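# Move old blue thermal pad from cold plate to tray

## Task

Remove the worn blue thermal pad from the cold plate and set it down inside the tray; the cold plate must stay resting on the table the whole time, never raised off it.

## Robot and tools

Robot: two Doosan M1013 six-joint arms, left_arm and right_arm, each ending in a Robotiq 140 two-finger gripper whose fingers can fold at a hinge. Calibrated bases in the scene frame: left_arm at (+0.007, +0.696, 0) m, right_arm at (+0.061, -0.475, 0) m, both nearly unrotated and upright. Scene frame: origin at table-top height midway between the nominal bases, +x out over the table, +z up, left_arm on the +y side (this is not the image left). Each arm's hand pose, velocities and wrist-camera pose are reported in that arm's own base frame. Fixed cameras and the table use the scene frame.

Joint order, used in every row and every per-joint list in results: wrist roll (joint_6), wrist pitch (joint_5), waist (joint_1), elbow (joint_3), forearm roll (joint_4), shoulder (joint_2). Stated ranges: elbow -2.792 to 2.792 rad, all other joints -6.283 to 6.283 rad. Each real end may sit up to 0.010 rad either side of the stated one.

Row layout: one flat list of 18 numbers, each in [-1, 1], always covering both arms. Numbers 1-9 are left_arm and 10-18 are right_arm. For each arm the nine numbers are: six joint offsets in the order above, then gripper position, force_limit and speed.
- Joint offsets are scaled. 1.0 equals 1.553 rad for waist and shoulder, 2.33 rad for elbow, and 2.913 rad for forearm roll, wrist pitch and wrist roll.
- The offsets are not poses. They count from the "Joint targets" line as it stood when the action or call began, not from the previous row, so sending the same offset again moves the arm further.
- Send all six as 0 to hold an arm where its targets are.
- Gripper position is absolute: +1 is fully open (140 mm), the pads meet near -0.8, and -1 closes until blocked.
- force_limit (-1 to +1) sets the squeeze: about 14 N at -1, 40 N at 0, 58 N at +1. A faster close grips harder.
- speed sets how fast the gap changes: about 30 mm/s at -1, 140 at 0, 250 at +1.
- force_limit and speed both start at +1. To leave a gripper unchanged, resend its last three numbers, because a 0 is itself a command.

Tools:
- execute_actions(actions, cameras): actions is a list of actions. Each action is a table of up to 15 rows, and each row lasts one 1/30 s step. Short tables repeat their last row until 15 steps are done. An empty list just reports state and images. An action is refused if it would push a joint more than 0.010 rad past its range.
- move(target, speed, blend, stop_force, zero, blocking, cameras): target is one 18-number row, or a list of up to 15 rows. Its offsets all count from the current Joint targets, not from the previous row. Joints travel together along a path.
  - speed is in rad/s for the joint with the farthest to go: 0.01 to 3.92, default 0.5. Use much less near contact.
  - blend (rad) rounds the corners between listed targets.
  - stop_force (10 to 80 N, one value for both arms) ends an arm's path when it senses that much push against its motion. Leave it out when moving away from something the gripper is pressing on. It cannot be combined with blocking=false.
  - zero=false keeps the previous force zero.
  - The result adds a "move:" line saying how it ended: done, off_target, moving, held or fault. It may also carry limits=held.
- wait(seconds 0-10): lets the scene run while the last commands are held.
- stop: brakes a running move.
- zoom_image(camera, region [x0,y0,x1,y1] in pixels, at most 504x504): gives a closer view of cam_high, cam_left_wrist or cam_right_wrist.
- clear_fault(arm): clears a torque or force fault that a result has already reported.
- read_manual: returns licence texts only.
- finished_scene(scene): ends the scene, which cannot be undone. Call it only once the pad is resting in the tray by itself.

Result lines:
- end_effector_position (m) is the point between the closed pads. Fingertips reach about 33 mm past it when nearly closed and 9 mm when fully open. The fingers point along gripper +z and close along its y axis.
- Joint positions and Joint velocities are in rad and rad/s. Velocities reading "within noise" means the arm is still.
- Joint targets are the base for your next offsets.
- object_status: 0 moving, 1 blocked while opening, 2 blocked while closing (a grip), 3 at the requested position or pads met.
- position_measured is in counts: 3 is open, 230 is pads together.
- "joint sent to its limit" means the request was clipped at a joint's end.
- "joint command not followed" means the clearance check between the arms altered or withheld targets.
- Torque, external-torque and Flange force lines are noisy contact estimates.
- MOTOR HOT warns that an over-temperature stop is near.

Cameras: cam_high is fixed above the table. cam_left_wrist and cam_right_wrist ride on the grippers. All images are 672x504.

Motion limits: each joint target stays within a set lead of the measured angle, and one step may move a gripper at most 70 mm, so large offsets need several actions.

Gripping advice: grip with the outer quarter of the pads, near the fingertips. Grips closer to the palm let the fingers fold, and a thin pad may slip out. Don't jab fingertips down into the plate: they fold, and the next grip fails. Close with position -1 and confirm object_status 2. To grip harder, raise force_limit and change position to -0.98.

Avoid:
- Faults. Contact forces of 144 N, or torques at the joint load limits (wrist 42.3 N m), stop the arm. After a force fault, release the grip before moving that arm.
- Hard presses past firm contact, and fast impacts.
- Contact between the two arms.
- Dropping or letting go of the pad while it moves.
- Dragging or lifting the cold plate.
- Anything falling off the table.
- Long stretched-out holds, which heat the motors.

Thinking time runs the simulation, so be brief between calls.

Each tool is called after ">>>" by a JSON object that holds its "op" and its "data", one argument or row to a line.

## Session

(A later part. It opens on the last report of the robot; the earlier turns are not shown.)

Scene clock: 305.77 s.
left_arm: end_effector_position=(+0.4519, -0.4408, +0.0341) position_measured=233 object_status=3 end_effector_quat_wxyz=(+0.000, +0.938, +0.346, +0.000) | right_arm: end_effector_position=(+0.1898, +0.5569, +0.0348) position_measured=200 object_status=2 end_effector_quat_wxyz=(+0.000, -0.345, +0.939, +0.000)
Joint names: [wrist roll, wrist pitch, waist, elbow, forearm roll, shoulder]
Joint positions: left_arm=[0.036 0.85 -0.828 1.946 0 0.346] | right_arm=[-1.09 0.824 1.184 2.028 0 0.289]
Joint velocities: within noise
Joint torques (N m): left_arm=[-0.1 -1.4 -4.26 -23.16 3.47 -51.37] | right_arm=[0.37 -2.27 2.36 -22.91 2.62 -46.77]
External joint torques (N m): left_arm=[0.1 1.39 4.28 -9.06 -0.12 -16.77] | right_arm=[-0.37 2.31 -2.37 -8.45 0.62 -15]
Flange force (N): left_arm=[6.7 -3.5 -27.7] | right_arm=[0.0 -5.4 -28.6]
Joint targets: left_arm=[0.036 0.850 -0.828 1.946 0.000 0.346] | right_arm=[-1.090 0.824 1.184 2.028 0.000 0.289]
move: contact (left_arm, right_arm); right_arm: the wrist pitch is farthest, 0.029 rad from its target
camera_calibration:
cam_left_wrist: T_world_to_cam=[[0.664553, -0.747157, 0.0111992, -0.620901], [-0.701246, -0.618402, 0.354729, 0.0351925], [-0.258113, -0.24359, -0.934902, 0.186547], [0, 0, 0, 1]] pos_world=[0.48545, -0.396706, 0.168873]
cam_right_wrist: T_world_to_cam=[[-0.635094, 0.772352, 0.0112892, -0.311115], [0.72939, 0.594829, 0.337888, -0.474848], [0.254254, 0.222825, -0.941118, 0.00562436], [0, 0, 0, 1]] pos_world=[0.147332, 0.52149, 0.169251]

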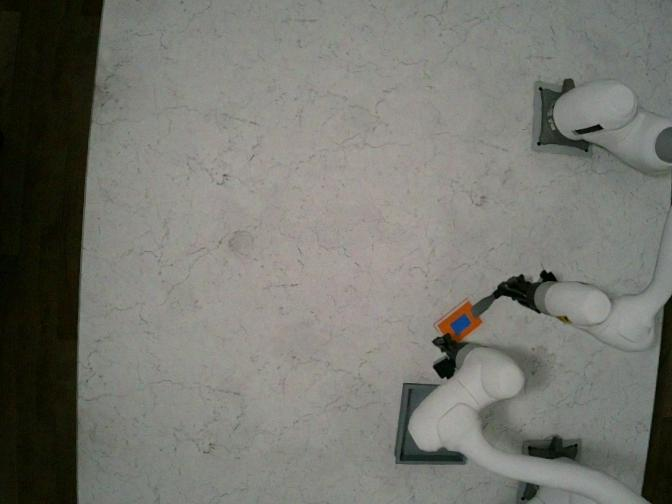

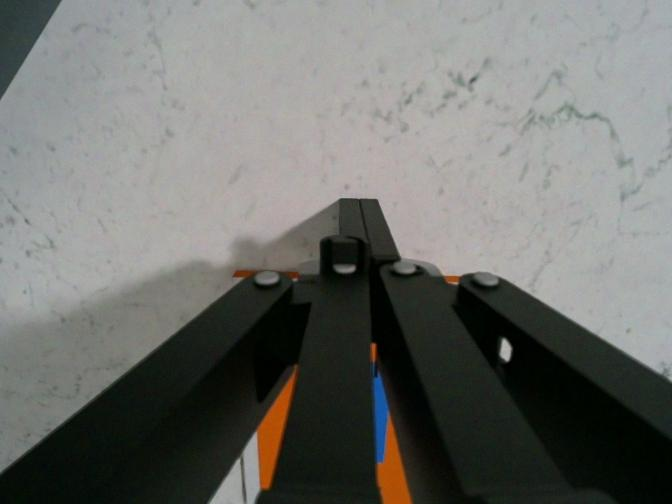

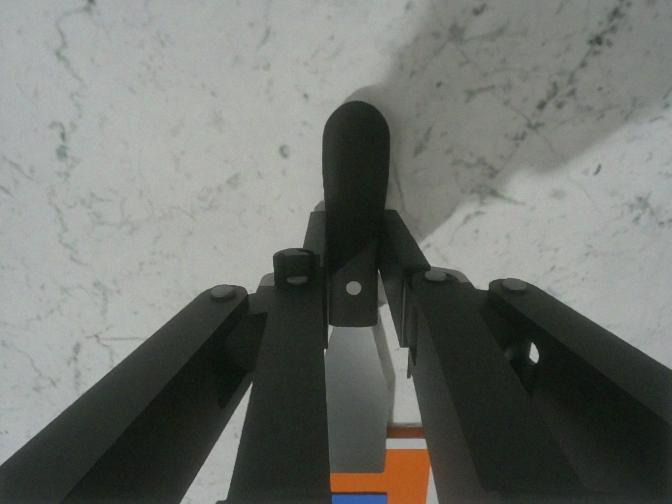

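>>> {"op": "move", "data": {
  "target": [
    [0,0,0,0,0,0,-1,1,0,0.0007,0.0333,0.0013,-0.0172,0,-0.0367,-0.98,1,-1],
    [0,0,0,0,0,0,-1,1,0,-0.0348,0.1063,-0.0337,-0.0666,0.0327,0.025,-0.98,1,-1]
  ],
  "speed": [0.1,0.3]
}}

>>> {"op": "zoom_image", "data": {
  "camera": "cam_right_wrist",
  "region": [230, 300, 450, 504]
}}

Scene clock: 354.57 s.
left_arm: end_effector_position=(+0.4519, -0.4408, +0.0341) position_measured=233 object_status=3 end_effector_quat_wxyz=(+0.000, +0.938, +0.346, +0.000) | right_arm: end_effector_position=(+0.1932, +0.5595, +0.0850) position_measured=200 object_status=2 end_effector_quat_wxyz=(-0.098, -0.343, +0.934, -0.036)
Joint names: [wrist roll, wrist pitch, waist, elbow, forearm roll, shoulder]
Joint positions: left_arm=[0.036 0.85 -0.828 1.946 0 0.346] | right_arm=[-1.192 1.134 1.132 1.873 0.095 0.328]
Joint velocities: within noise
Joint torques (N m): left_arm=[-0.12 -1.38 -3.89 -23.18 3.47 -51.57] | right_arm=[0.36 0.78 4.36 -32.7 3.88 -69.44]
External joint torques (N m): left_arm=[0.12 1.37 3.89 -9.02 -0.13 -16.52] | right_arm=[-0.36 -0.19 -4.33 -1.58 -0.13 0.96]
Flange force (N): left_arm=[6.1 -3.2 -27.4] | right_arm=[-6.7 -4.5 -1.3]
Joint targets: left_arm=[0.036 0.850 -0.828 1.946 0.000 0.346] | right_arm=[-1.192 1.134 1.132 1.873 0.095 0.328]
move: done
camera_calibration:
cam_left_wrist: T_world_to_cam=[[0.664553, -0.747157, 0.0111992, -0.620901], [-0.701246, -0.618402, 0.354729, 0.0351925], [-0.258113, -0.24359, -0.934902, 0.186547], [0, 0, 0, 1]] pos_world=[0.48545, -0.396706, 0.168873]
cam_right_wrist: T_world_to_cam=[[-0.633855, 0.773416, 0.00748213, -0.311952], [0.767046, 0.627333, 0.13451, -0.504017], [0.0993384, 0.0909989, -0.990884, 0.159404], [0, 0, 0, 1]] pos_world=[0.173037, 0.54295, 0.22808]

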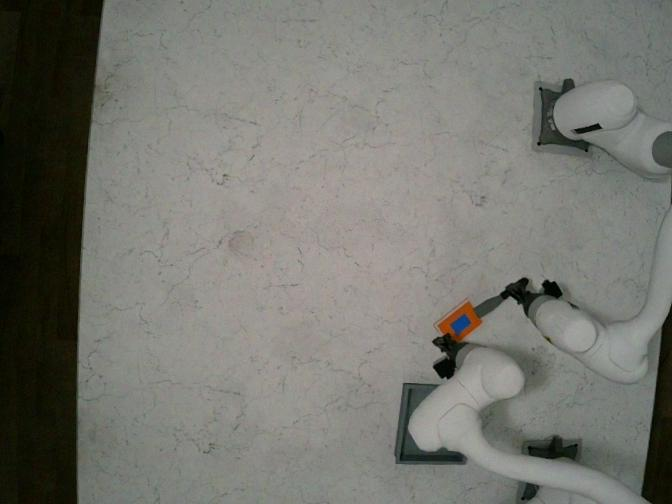

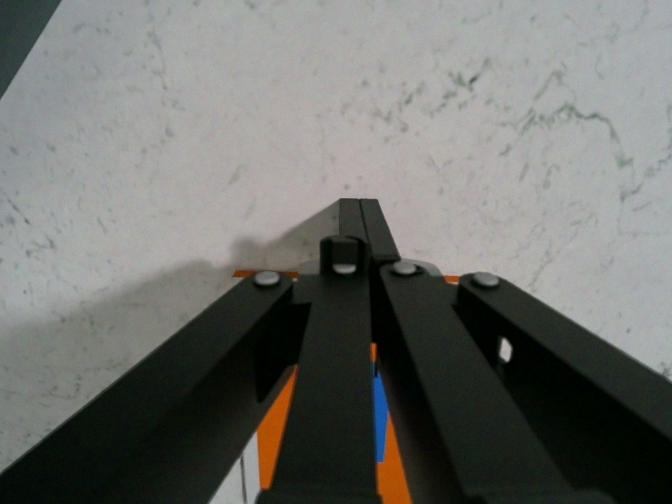

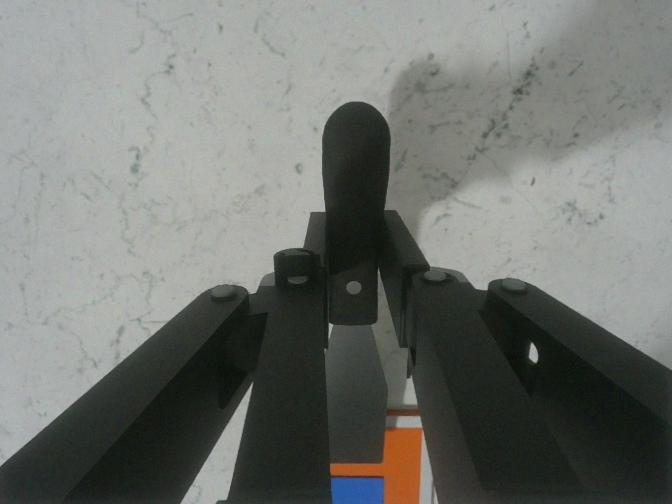

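Scaled by 2.291 from the camera's 672x504 image, which has a finer 960x720 frame.

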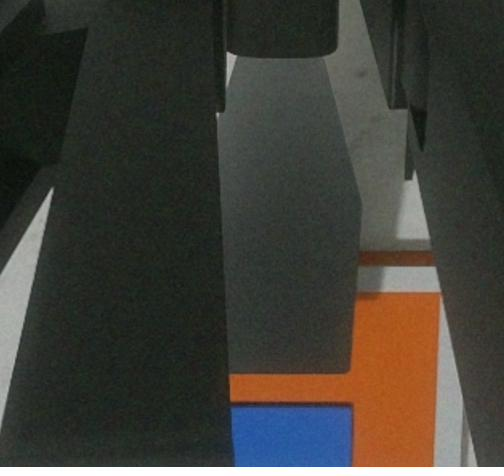

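>>> {"op": "move", "data": {
  "target": [0,0,0,0,0,0,-1,1,0,-0.0015,-0.0133,0,0.0068,0.0007,0.0149,-0.98,1,-1],
  "speed": 0.03,
  "stop_force": 10,
  "cameras": ["cam_right_wrist","cam_high"]
}}

>>> {"op": "zoom_image", "data": {
  "camera": "cam_right_wrist",
  "region": [230, 300, 450, 504]
}}

Scene clock: 362.27 s.
left_arm: end_effector_position=(+0.4519, -0.4408, +0.0341) position_measured=233 object_status=3 end_effector_quat_wxyz=(+0.000, +0.938, +0.346, +0.000) | right_arm: end_effector_position=(+0.1933, +0.5598, +0.0628) position_measured=200 object_status=2 end_effector_quat_wxyz=(-0.098, -0.343, +0.933, -0.036)
Joint names: [wrist roll, wrist pitch, waist, elbow, forearm roll, shoulder]
Joint positions: left_arm=[0.036 0.85 -0.828 1.946 0 0.346] | right_arm=[-1.196 1.095 1.132 1.888 0.097 0.351]
Joint velocities: within noise
Joint torques (N m): left_arm=[-0.1 -1.35 -3.73 -23.07 3.46 -51.67] | right_arm=[0.3 0.3 4.15 -31.57 3.67 -69.92]
External joint torques (N m): left_arm=[0.1 1.34 3.72 -9.12 -0.11 -16.4] | right_arm=[-0.3 0.31 -3.98 -1.67 -0.03 -0.26]
Flange force (N): left_arm=[5.8 -2.9 -27.2] | right_arm=[-5.0 -4.5 -3.1]
Joint targets: left_arm=[0.036 0.850 -0.828 1.946 0.000 0.346] | right_arm=[-1.196 1.095 1.132 1.888 0.097 0.351]
move: done
camera_calibration:
cam_right_wrist: T_world_to_cam=[[-0.633872, 0.7734, 0.00767063, -0.311996], [0.767071, 0.627352, 0.134282, -0.501403], [0.0990414, 0.0910014, -0.990913, 0.137408], [0, 0, 0, 1]] pos_world=[0.173237, 0.54335, 0.205882]
Images, in order (width x height): cam_high 672x504, cam_right_wrist 672x504.

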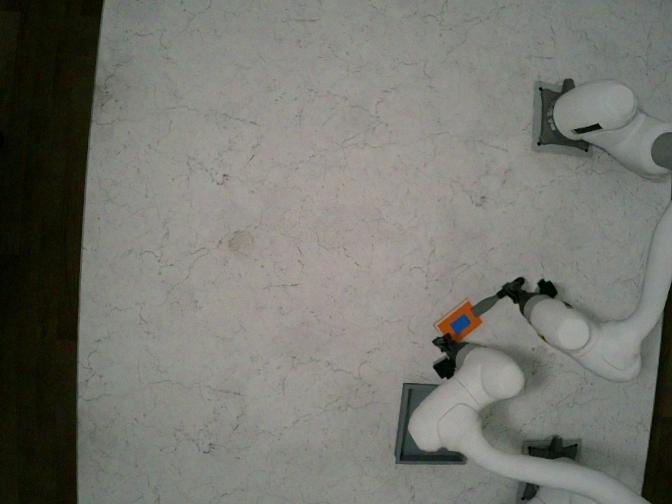

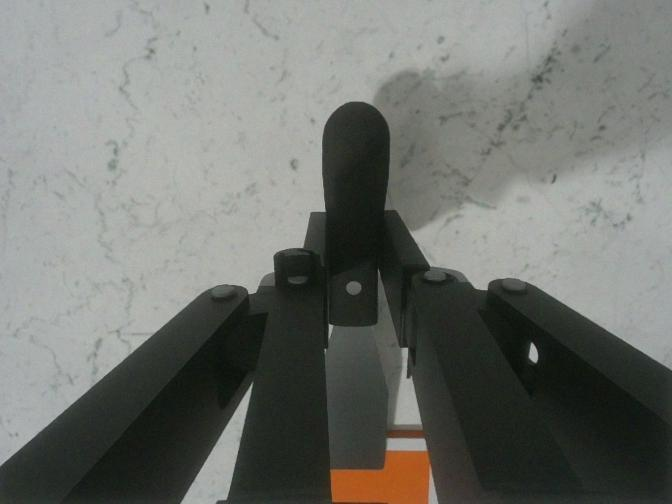

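Scaled by 2.291 from the camera's 672x504 image, which has a finer 960x720 frame.

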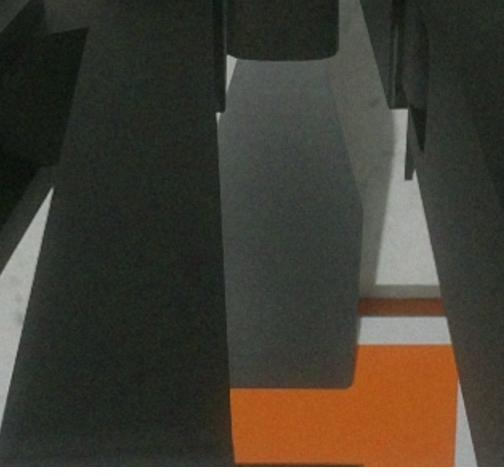

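>>> {"op": "move", "data": {
  "target": [0,0,0,0,0,0,-1,1,0,-0.0059,0.007,-0.0149,-0.0277,-0.0019,0.0296,-0.98,1,-1],
  "speed": 0.035,
  "stop_force": 60,
  "cameras": ["cam_right_wrist","cam_high"]
}}

>>> {"op": "zoom_image", "data": {
  "camera": "cam_right_wrist",
  "region": [230, 300, 450, 504]
}}

>>> {"op": "zoom_image", "data": {
  "camera": "cam_high",
  "region": [420, 270, 540, 390]
}}

Scene clock: 388.60 s.
left_arm: end_effector_position=(+0.4519, -0.4408, +0.0341) position_measured=233 object_status=3 end_effector_quat_wxyz=(+0.000, +0.938, +0.346, +0.000) | right_arm: end_effector_position=(+0.2218, +0.5834, +0.0607) position_measured=200 object_status=2 end_effector_quat_wxyz=(-0.098, -0.342, +0.934, -0.036)
Joint names: [wrist roll, wrist pitch, waist, elbow, forearm roll, shoulder]
Joint positions: left_arm=[0.036 0.85 -0.828 1.946 0 0.346] | right_arm=[-1.213 1.116 1.108 1.824 0.091 0.397]
Joint velocities: within noise
Joint torques (N m): left_arm=[-0.14 -1.38 -4.54 -23.39 3.23 -52.12] | right_arm=[0.29 -3.73 0.53 -37.97 2.31 -74.55]
External joint torques (N m): left_arm=[0.14 1.37 4.55 -8.82 0.11 -16.01] | right_arm=[-0.29 4.31 -0.51 3.95 1.41 -0.7]
Flange force (N): left_arm=[7.2 -3.0 -26.7] | right_arm=[5.9 -3.7 -4.0]
Joint targets: left_arm=[0.036 0.850 -0.828 1.946 0.000 0.346] | right_arm=[-1.213 1.116 1.108 1.824 0.091 0.397]
move: done
camera_calibration:
cam_right_wrist: T_world_to_cam=[[-0.632808, 0.774272, 0.00754063, -0.312913], [0.767946, 0.626333, 0.134033, -0.537258], [0.099055, 0.090608, -0.990948, 0.130493], [0, 0, 0, 1]] pos_world=[0.201645, 0.566959, 0.203682]
Images, in order (width x height): cam_high 672x504, cam_right_wrist 672x504.

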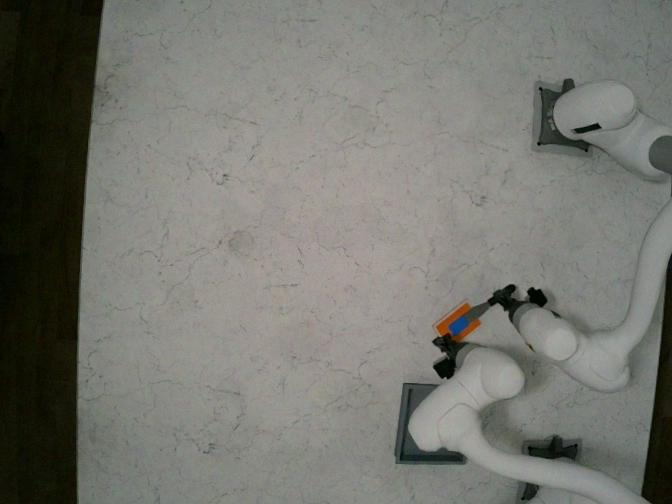

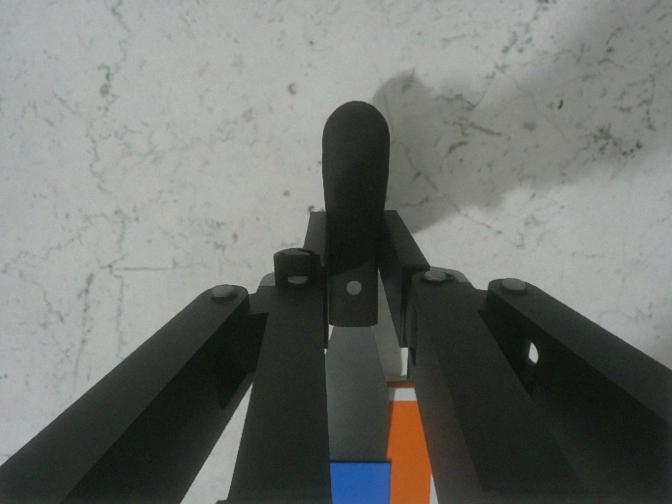

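Scaled by 2.291 from the camera's 672x504 image, which has a finer 960x720 frame.

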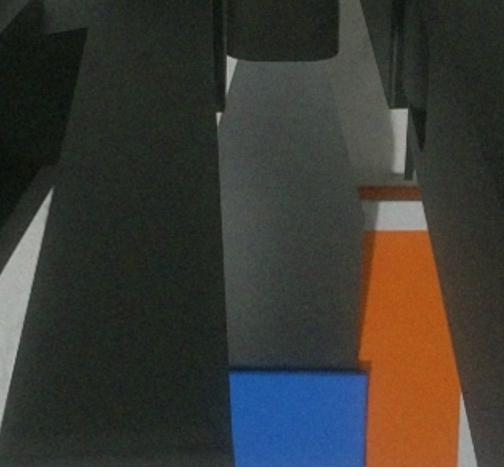

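Scaled by 4.200 from the camera's 672x504 image, which has a finer 960x720 frame.

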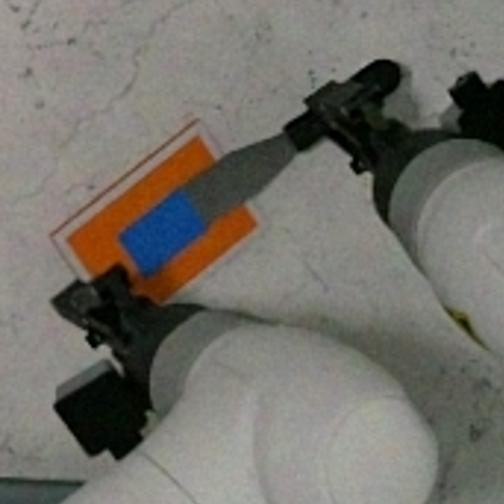

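>>> {"op": "move", "data": {
  "target": [0,0,0,0,0,0,-1,1,0,-0.0056,0.0093,-0.0132,-0.0301,-0.0019,0.0289,-0.98,1,-1],
  "speed": 0.035,
  "stop_force": 60,
  "cameras": ["cam_right_wrist","cam_high","cam_left_wrist"]
}}

>>> {"op": "zoom_image", "data": {
  "camera": "cam_right_wrist",
  "region": [230, 300, 450, 504]
}}

>>> {"op": "zoom_image", "data": {
  "camera": "cam_high",
  "region": [420, 270, 540, 390]
}}

Scene clock: 416.17 s.
left_arm: end_effector_position=(+0.4519, -0.4408, +0.0341) position_measured=233 object_status=3 end_effector_quat_wxyz=(+0.000, +0.938, +0.346, +0.000) | right_arm: end_effector_position=(+0.2502, +0.6074, +0.0607) position_measured=200 object_status=2 end_effector_quat_wxyz=(-0.098, -0.343, +0.934, -0.036)
Joint names: [wrist roll, wrist pitch, waist, elbow, forearm roll, shoulder]
Joint positions: left_arm=[0.036 0.85 -0.828 1.946 0 0.346] | right_arm=[-1.23 1.143 1.088 1.754 0.086 0.442]
Joint velocities: within noise
Joint torques (N m): left_arm=[-0.15 0.03 -19.7 -22.23 -3.58 -54.4] | right_arm=[0.29 -13.06 -7.04 -53.45 -0.46 -80.3]
External joint torques (N m): left_arm=[0.15 -0.04 19.7 -9.99 6.93 -13.72] | right_arm=[-0.29 13.65 7.12 19.18 4.2 0.89]
Flange force (N): left_arm=[31.6 0.5 -22.3] | right_arm=[30.8 -3.3 -1.7]
Joint targets: left_arm=[0.036 0.850 -0.828 1.946 0.000 0.346] | right_arm=[-1.230 1.143 1.088 1.754 0.086 0.442]
move: done
camera_calibration:
cam_left_wrist: T_world_to_cam=[[0.664501, -0.747203, 0.0112256, -0.620898], [-0.701296, -0.618345, 0.354729, 0.0352391], [-0.258114, -0.24359, -0.934902, 0.186547], [0, 0, 0, 1]] pos_world=[0.485451, -0.396706, 0.168872]
cam_right_wrist: T_world_to_cam=[[-0.633307, 0.773864, 0.00755415, -0.313122], [0.767588, 0.626867, 0.133591, -0.574468], [0.0986461, 0.0904029, -0.991008, 0.125804], [0, 0, 0, 1]] pos_world=[0.230242, 0.591055, 0.203782]

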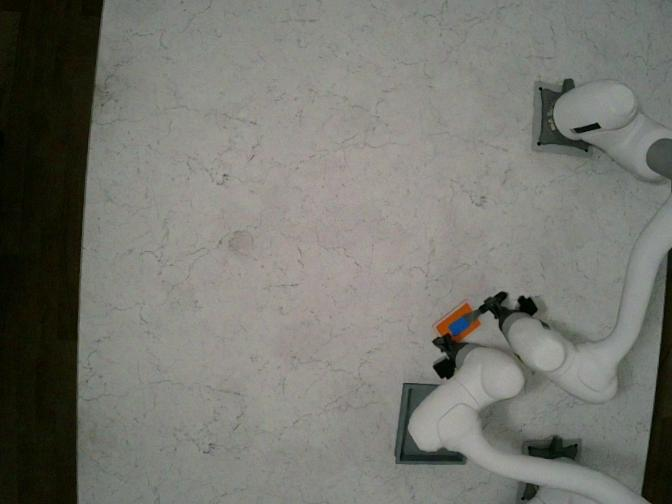

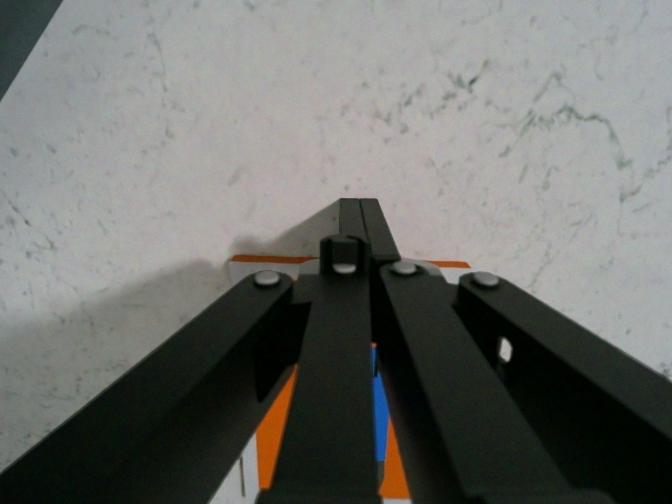

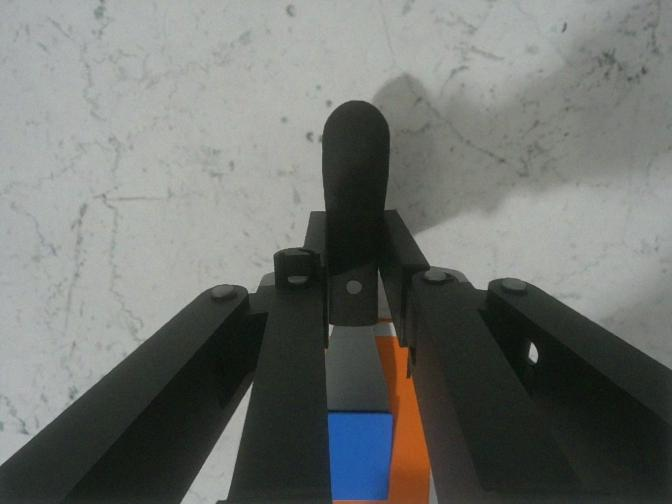

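Scaled by 2.291 from the camera's 672x504 image, which has a finer 960x720 frame.

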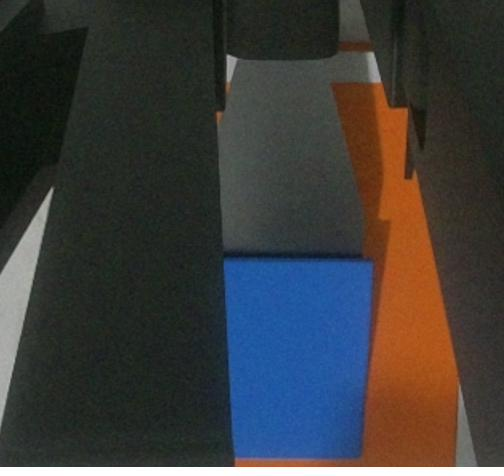

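Scaled by 4.200 from the camera's 672x504 image, which has a finer 960x720 frame.

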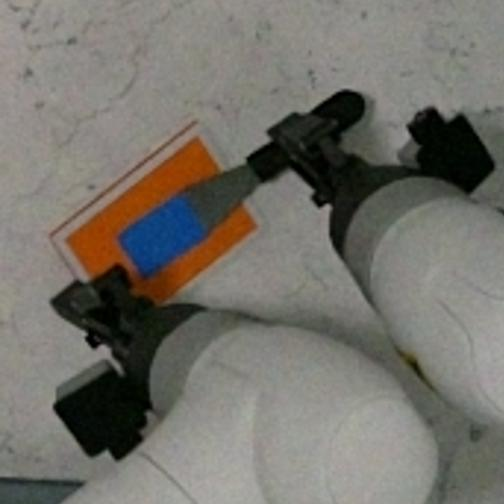

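>>> {"op": "move", "data": {
  "target": [0,0,0,0,0,0,-1,1,0,-0.0035,0.0074,-0.008,-0.0212,-0.0012,0.0189,-0.98,1,-1],
  "speed": 0.025,
  "stop_force": 60,
  "cameras": ["cam_right_wrist","cam_high","cam_left_wrist"]
}}

>>> {"op": "zoom_image", "data": {
  "camera": "cam_right_wrist",
  "region": [230, 300, 450, 504]
}}

>>> {"op": "zoom_image", "data": {
  "camera": "cam_high",
  "region": [420, 270, 540, 390]
}}

Scene clock: 430.30 s.
left_arm: end_effector_position=(+0.4519, -0.4408, +0.0341) position_measured=233 object_status=3 end_effector_quat_wxyz=(+0.000, +0.938, +0.346, +0.000) | right_arm: end_effector_position=(+0.2562, +0.6126, +0.0611) position_measured=200 object_status=2 end_effector_quat_wxyz=(-0.099, -0.343, +0.934, -0.036)
Joint names: [wrist roll, wrist pitch, waist, elbow, forearm roll, shoulder]
Joint positions: left_arm=[0.036 0.85 -0.828 1.946 0 0.346] | right_arm=[-1.233 1.15 1.084 1.738 0.085 0.451]
Joint velocities: within noise
Joint torques (N m): left_arm=[-0.18 0.02 -22.2 -22.15 -4.67 -54.24] | right_arm=[0.25 -7.27 -2.13 -44.42 1.38 -80.67]
External joint torques (N m): left_arm=[0.18 -0.02 22.21 -10.04 8.01 -13.91] | right_arm=[-0.25 7.86 2.13 9.89 2.38 0.4]
Flange force (N): left_arm=[35.6 0.2 -22.5] | right_arm=[14.9 -3.6 -2.4]
Joint targets: left_arm=[0.036 0.850 -0.828 1.946 0.000 0.346] | right_arm=[-1.233 1.150 1.084 1.738 0.085 0.451]
move: held (right_arm; a check stopped the path); limits=held; right_arm: the elbow is farthest, 0.034 rad from its target
joint command not followed: on one or more control steps a check withheld the commanded joint targets of the right arm, and it was not sent them on those steps.
cause: the commanded joint targets, or the way to them, would bring a part of the robot too close to another arm (a part of this arm just beyond the wrist pitch and a part of the left arm just beyond the wrist pitch, at the place that arm is still heading or pushing toward).
camera_calibration:
cam_left_wrist: T_world_to_cam=[[0.664553, -0.747157, 0.0111992, -0.620901], [-0.701246, -0.618402, 0.354729, 0.0351925], [-0.258113, -0.24359, -0.934902, 0.186547], [0, 0, 0, 1]] pos_world=[0.48545, -0.396706, 0.168873]
cam_right_wrist: T_world_to_cam=[[-0.63358, 0.773641, 0.00749325, -0.313124], [0.767375, 0.627157, 0.133453, -0.582339], [0.0985454, 0.0903035, -0.991027, 0.125245], [0, 0, 0, 1]] pos_world=[0.236141, 0.596153, 0.204182]

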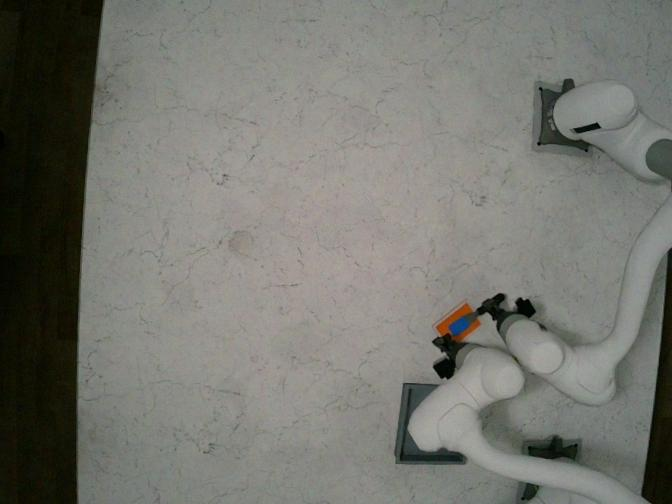

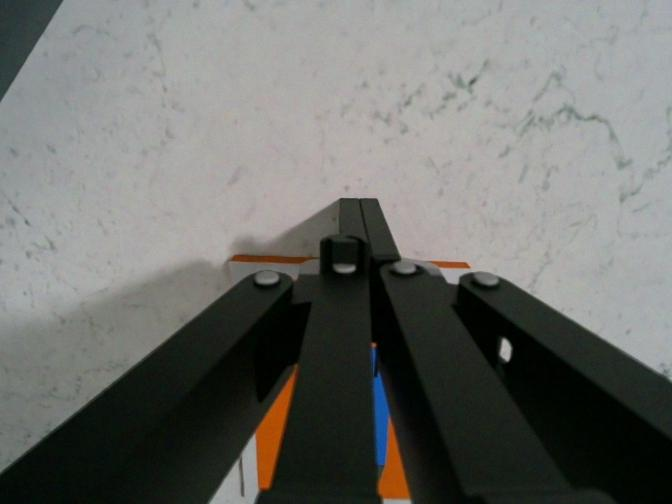

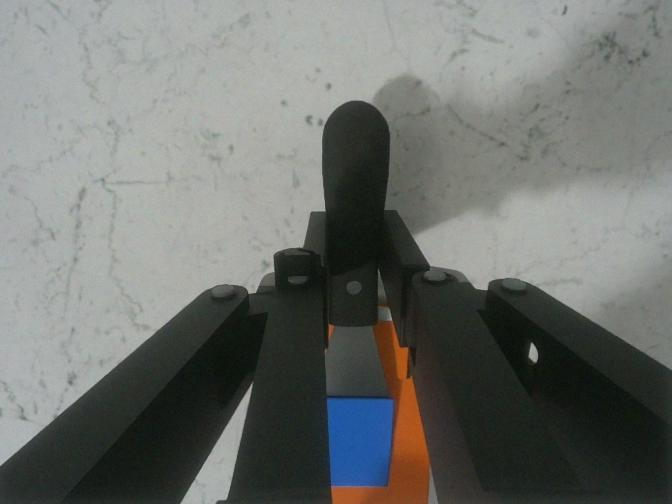

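Scaled by 2.291 from the camera's 672x504 image, which has a finer 960x720 frame.

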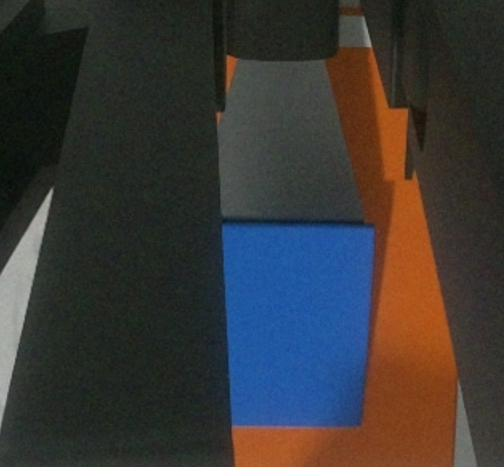

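Scaled by 4.200 from the camera's 672x504 image, which has a finer 960x720 frame.

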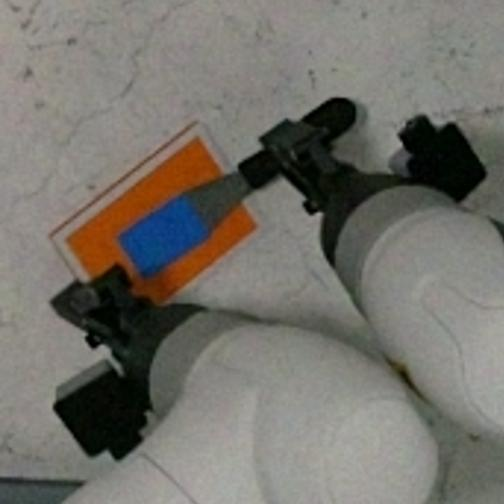

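>>> {"op": "move", "data": {
  "target": [0.0681,0.009,0.0519,-0.0053,-0.0621,0.007,-1,1,0,0,0,0,0,0,0,-0.98,1,-1],
  "speed": 0.08,
  "cameras": ["cam_high"]
}}

>>> {"op": "move", "data": {
  "target": [0,0,0,0,0,0,-1,1,0,-0.0031,0.0066,-0.007,-0.0189,-0.001,0.0168,-0.98,1,-1],
  "speed": 0.025,
  "stop_force": 60
}}

>>> {"op": "zoom_image", "data": {
  "camera": "cam_right_wrist",
  "region": [230, 300, 450, 504]
}}

>>> {"op": "zoom_image", "data": {
  "camera": "cam_high",
  "region": [420, 270, 540, 390]
}}

Scene clock: 456.93 s.
left_arm: end_effector_position=(+0.4557, -0.4376, +0.0355) position_measured=233 object_status=3 end_effector_quat_wxyz=(+0.024, +0.936, +0.346, -0.066) | right_arm: end_effector_position=(+0.2561, +0.6126, +0.0611) position_measured=200 object_status=2 end_effector_quat_wxyz=(-0.099, -0.343, +0.934, -0.036)
Joint names: [wrist roll, wrist pitch, waist, elbow, forearm roll, shoulder]
Joint positions: left_arm=[0.234 0.876 -0.747 1.933 -0.181 0.357] | right_arm=[-1.233 1.15 1.084 1.738 0.085 0.451]
Joint velocities: within noise
Joint torques (N m): left_arm=[-0.13 1.27 -11.72 -24.97 -0.09 -61.23] | right_arm=[0.35 -6.21 -1.7 -42.95 1.69 -81.26]
External joint torques (N m): left_arm=[0.13 -1.19 11.71 -6.69 3.08 -7.41] | right_arm=[-0.35 6.81 1.68 8.38 2.08 0.34]
Flange force (N): left_arm=[17.1 0.9 -14.0] | right_arm=[12.4 -3.3 -2.3]
Joint targets: left_arm=[0.234 0.876 -0.747 1.933 -0.181 0.357] | right_arm=[-1.233 1.150 1.084 1.738 0.085 0.451]
move: done
Images, in order (width x height): cam_high 672x504.

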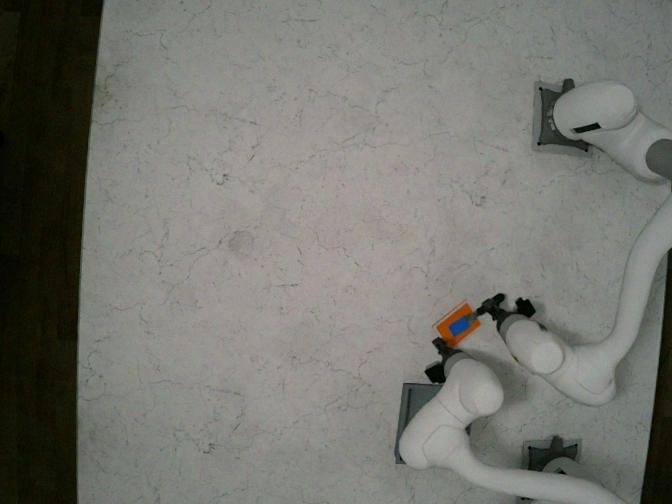

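Scene clock: 459.33 s.
left_arm: end_effector_position=(+0.4557, -0.4377, +0.0356) position_measured=233 object_status=3 end_effector_quat_wxyz=(+0.024, +0.936, +0.346, -0.066) | right_arm: end_effector_position=(+0.2728, +0.6268, +0.0621) position_measured=200 object_status=2 end_effector_quat_wxyz=(-0.099, -0.343, +0.933, -0.037)
Joint names: [wrist roll, wrist pitch, waist, elbow, forearm roll, shoulder]
Joint positions: left_arm=[0.234 0.876 -0.747 1.933 -0.181 0.357] | right_arm=[-1.242 1.169 1.073 1.694 0.082 0.477]
Joint velocities: within noise
Joint torques (N m): left_arm=[-0.17 2.15 -18.31 -25.52 -3.09 -63.42] | right_arm=[0.42 -5.59 -1.54 -42.01 1.82 -83.48]
External joint torques (N m): left_arm=[0.17 -2.08 18.3 -6.14 6.08 -5.18] | right_arm=[-0.42 6.19 1.43 6.95 2 -0.24]
Flange force (N): left_arm=[28.1 1.1 -11.8] | right_arm=[10.9 -2.8 -3.0]
Joint targets: left_arm=[0.234 0.876 -0.747 1.933 -0.181 0.357] | right_arm=[-1.242 1.169 1.073 1.694 0.082 0.477]
move: done
camera_calibration:
cam_left_wrist: T_world_to_cam=[[0.665518, -0.746337, 0.0081699, -0.621079], [-0.656797, -0.580404, 0.481402, 0.0311431], [-0.354546, -0.325748, -0.876462, 0.195629], [0, 0, 0, 1]] pos_world=[0.503154, -0.381733, 0.161543]
cam_right_wrist: T_world_to_cam=[[-0.63425, 0.773092, 0.00752825, -0.313052], [0.7669, 0.627877, 0.132797, -0.604512], [0.0979377, 0.0900001, -0.991115, 0.123648], [0, 0, 0, 1]] pos_world=[0.252937, 0.610449, 0.205183]

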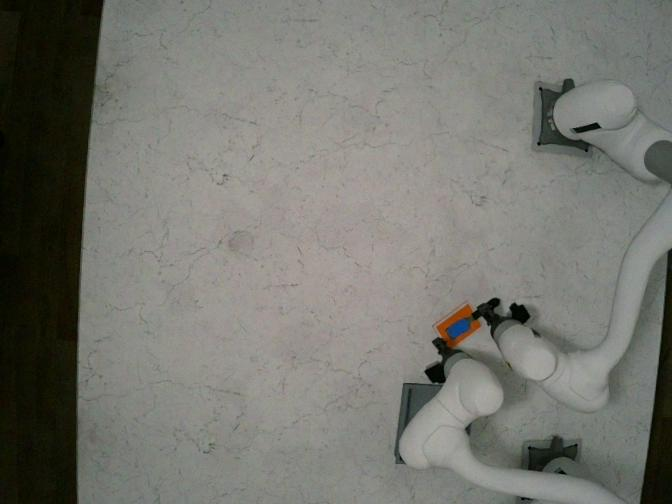

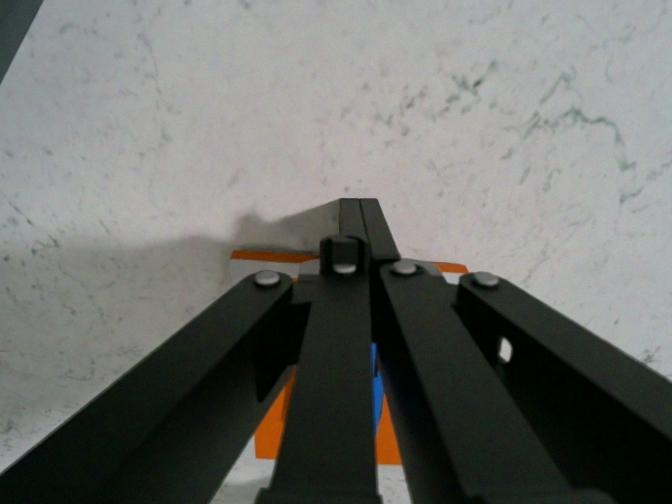

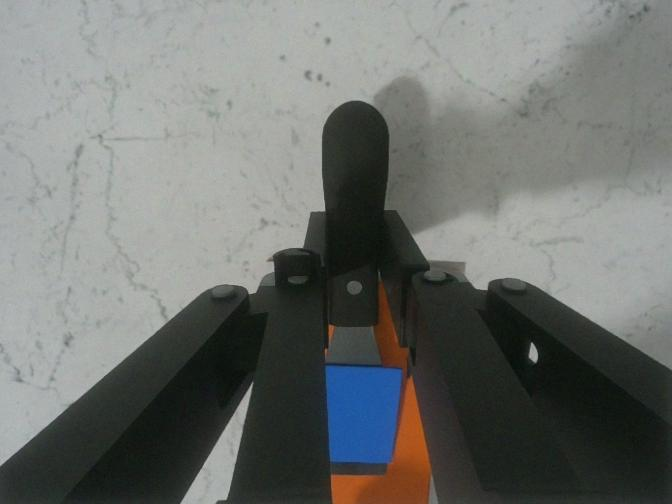

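Scaled by 2.291 from the camera's 672x504 image, which has a finer 960x720 frame.

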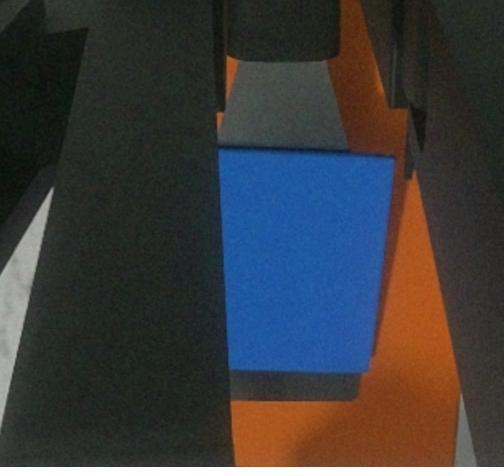

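Scaled by 4.200 from the camera's 672x504 image, which has a finer 960x720 frame.

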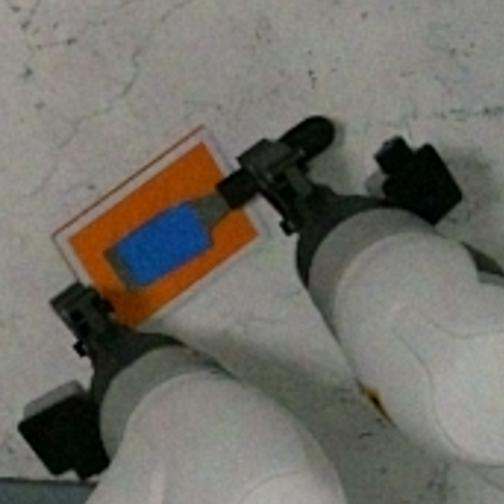

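>>> {"op": "move", "data": {
  "target": [
    [0,0,0,0,0,-0.161,-1,1,0,0,0,0,0,0,0,-0.98,1,-1],
    [0,0,0.803,0,0,-0.161,-1,1,0,0,0,0,0,0,0,-0.98,1,-1]
  ],
  "speed": [0.15,0.6],
  "cameras": []
}}

>>> {"op": "move", "data": {
  "target": [0,0,0,0,0,0,-1,1,0,0.0282,-0.0687,0.0267,0.0537,-0.0281,-0.0794,-0.98,1,-1],
  "speed": 0.06
}}

>>> {"op": "zoom_image", "data": {
  "camera": "cam_right_wrist",
  "region": [230, 300, 450, 504]
}}

>>> {"op": "zoom_image", "data": {
  "camera": "cam_high",
  "region": [420, 270, 540, 390]
}}

Scene clock: 505.77 s.
left_arm: end_effector_position=(+0.5679, +0.2974, +0.1956) position_measured=233 object_status=3 end_effector_quat_wxyz=(+0.115, +0.561, +0.817, +0.072) | right_arm: end_effector_position=(+0.2728, +0.6268, +0.0621) position_measured=200 object_status=2 end_effector_quat_wxyz=(-0.099, -0.343, +0.933, -0.037)
Joint names: [wrist roll, wrist pitch, waist, elbow, forearm roll, shoulder]
Joint positions: left_arm=[0.234 0.876 0.5 1.933 -0.181 0.107] | right_arm=[-1.242 1.169 1.073 1.694 0.082 0.477]
Joint velocities: within noise
Joint torques (N m): left_arm=[-0.1 -0.68 -4.07 -38.88 3.7 -50.49] | right_arm=[0.35 0.7 4.7 -33.46 3.9 -85.76]
External joint torques (N m): left_arm=[0.12 0.05 4.07 0.37 -0.14 0.67] | right_arm=[-0.35 -0.1 -4.75 -1.41 -0.1 2.53]
Flange force (N): left_arm=[7.6 -0.7 -0.1] | right_arm=[-8.4 -3.8 -0.2]
Joint targets: left_arm=[0.234 0.876 0.500 1.933 -0.181 0.107] | right_arm=[-1.242 1.169 1.073 1.694 0.082 0.477]
move: done
No camera images: "cameras" was empty.

Scene clock: 509.40 s.
left_arm: end_effector_position=(+0.5679, +0.2975, +0.1956) position_measured=233 object_status=3 end_effector_quat_wxyz=(+0.114, +0.561, +0.817, +0.072) | right_arm: end_effector_position=(+0.2666, +0.6215, +0.0847) position_measured=200 object_status=2 end_effector_quat_wxyz=(+0.000, -0.345, +0.939, +0.000)
Joint names: [wrist roll, wrist pitch, waist, elbow, forearm roll, shoulder]
Joint positions: left_arm=[0.234 0.876 0.5 1.933 -0.181 0.107] | right_arm=[-1.16 0.969 1.115 1.819 0 0.354]
Joint velocities: within noise
Joint torques (N m): left_arm=[-0.12 -0.7 -3.76 -38.79 3.72 -50.51] | right_arm=[0.3 0.12 4.5 -33.6 3.71 -73.36]
External joint torques (N m): left_arm=[0.14 0.07 3.77 0.25 -0.16 0.65] | right_arm=[-0.3 -0.07 -4.55 -1.49 -0.09 1.83]
Flange force (N): left_arm=[7.1 -0.5 -0.1] | right_arm=[-7.8 -4.1 0.7]
Joint targets: left_arm=[0.234 0.876 0.500 1.933 -0.181 0.107] | right_arm=[-1.160 0.969 1.115 1.819 0.000 0.354]
move: done
camera_calibration:
cam_left_wrist: T_world_to_cam=[[0.89014, 0.378161, 0.254253, -0.658634], [0.239609, -0.863018, 0.444733, 0.0367204], [0.387606, -0.334954, -0.858818, 0.193014], [0, 0, 0, 1]] pos_world=[0.502665, 0.345411, 0.316892]
cam_right_wrist: T_world_to_cam=[[-0.634916, 0.7725, 0.0112283, -0.312926], [0.729691, 0.594829, 0.337238, -0.586246], [0.253837, 0.222311, -0.941353, 0.0191574], [0, 0, 0, 1]] pos_world=[0.224234, 0.586193, 0.219252]

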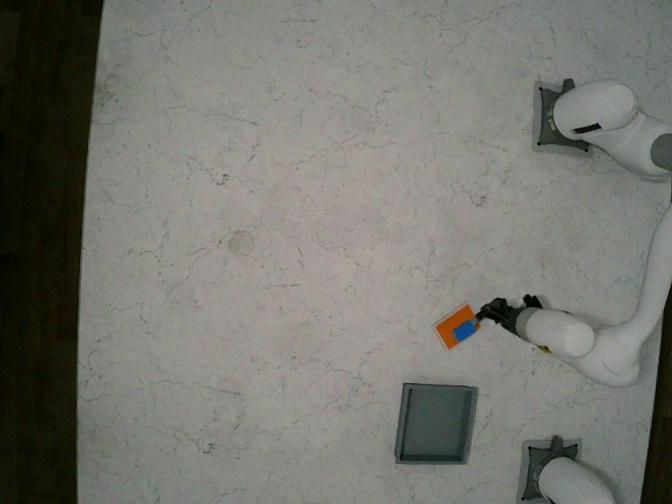

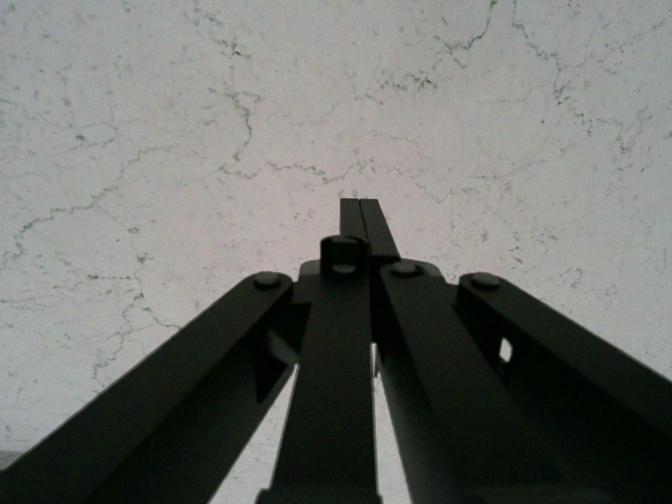

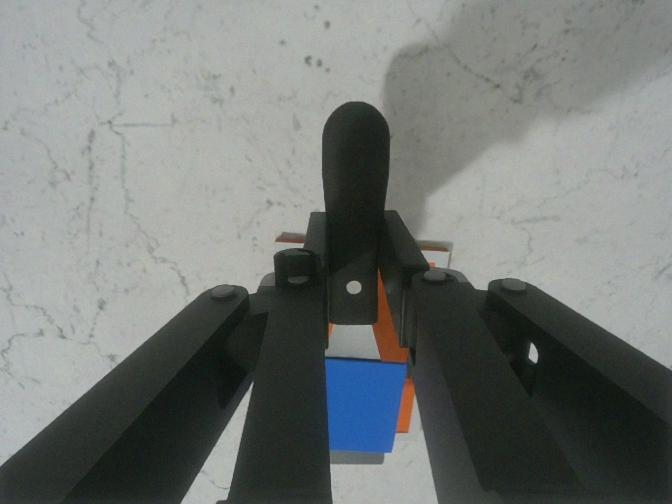

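Scaled by 2.291 from the camera's 672x504 image, which has a finer 960x720 frame.

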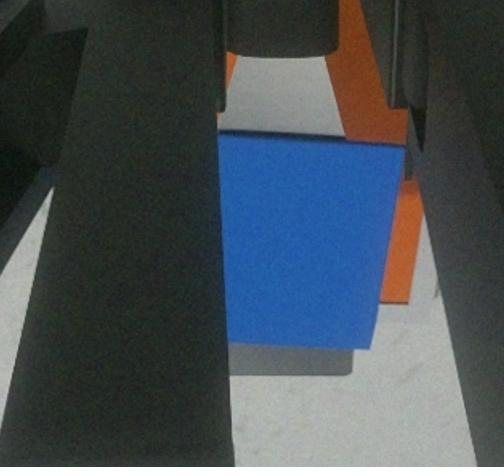

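Scaled by 4.200 from the camera's 672x504 image, which has a finer 960x720 frame.

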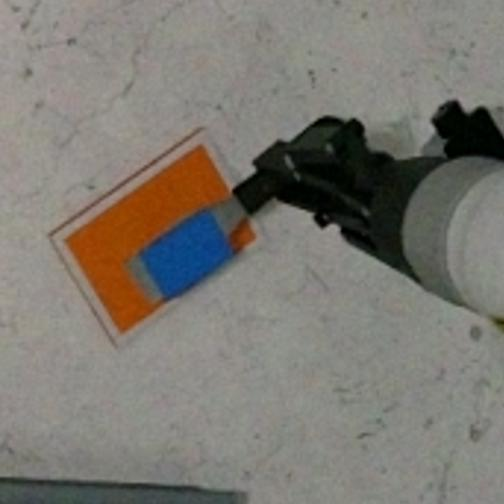

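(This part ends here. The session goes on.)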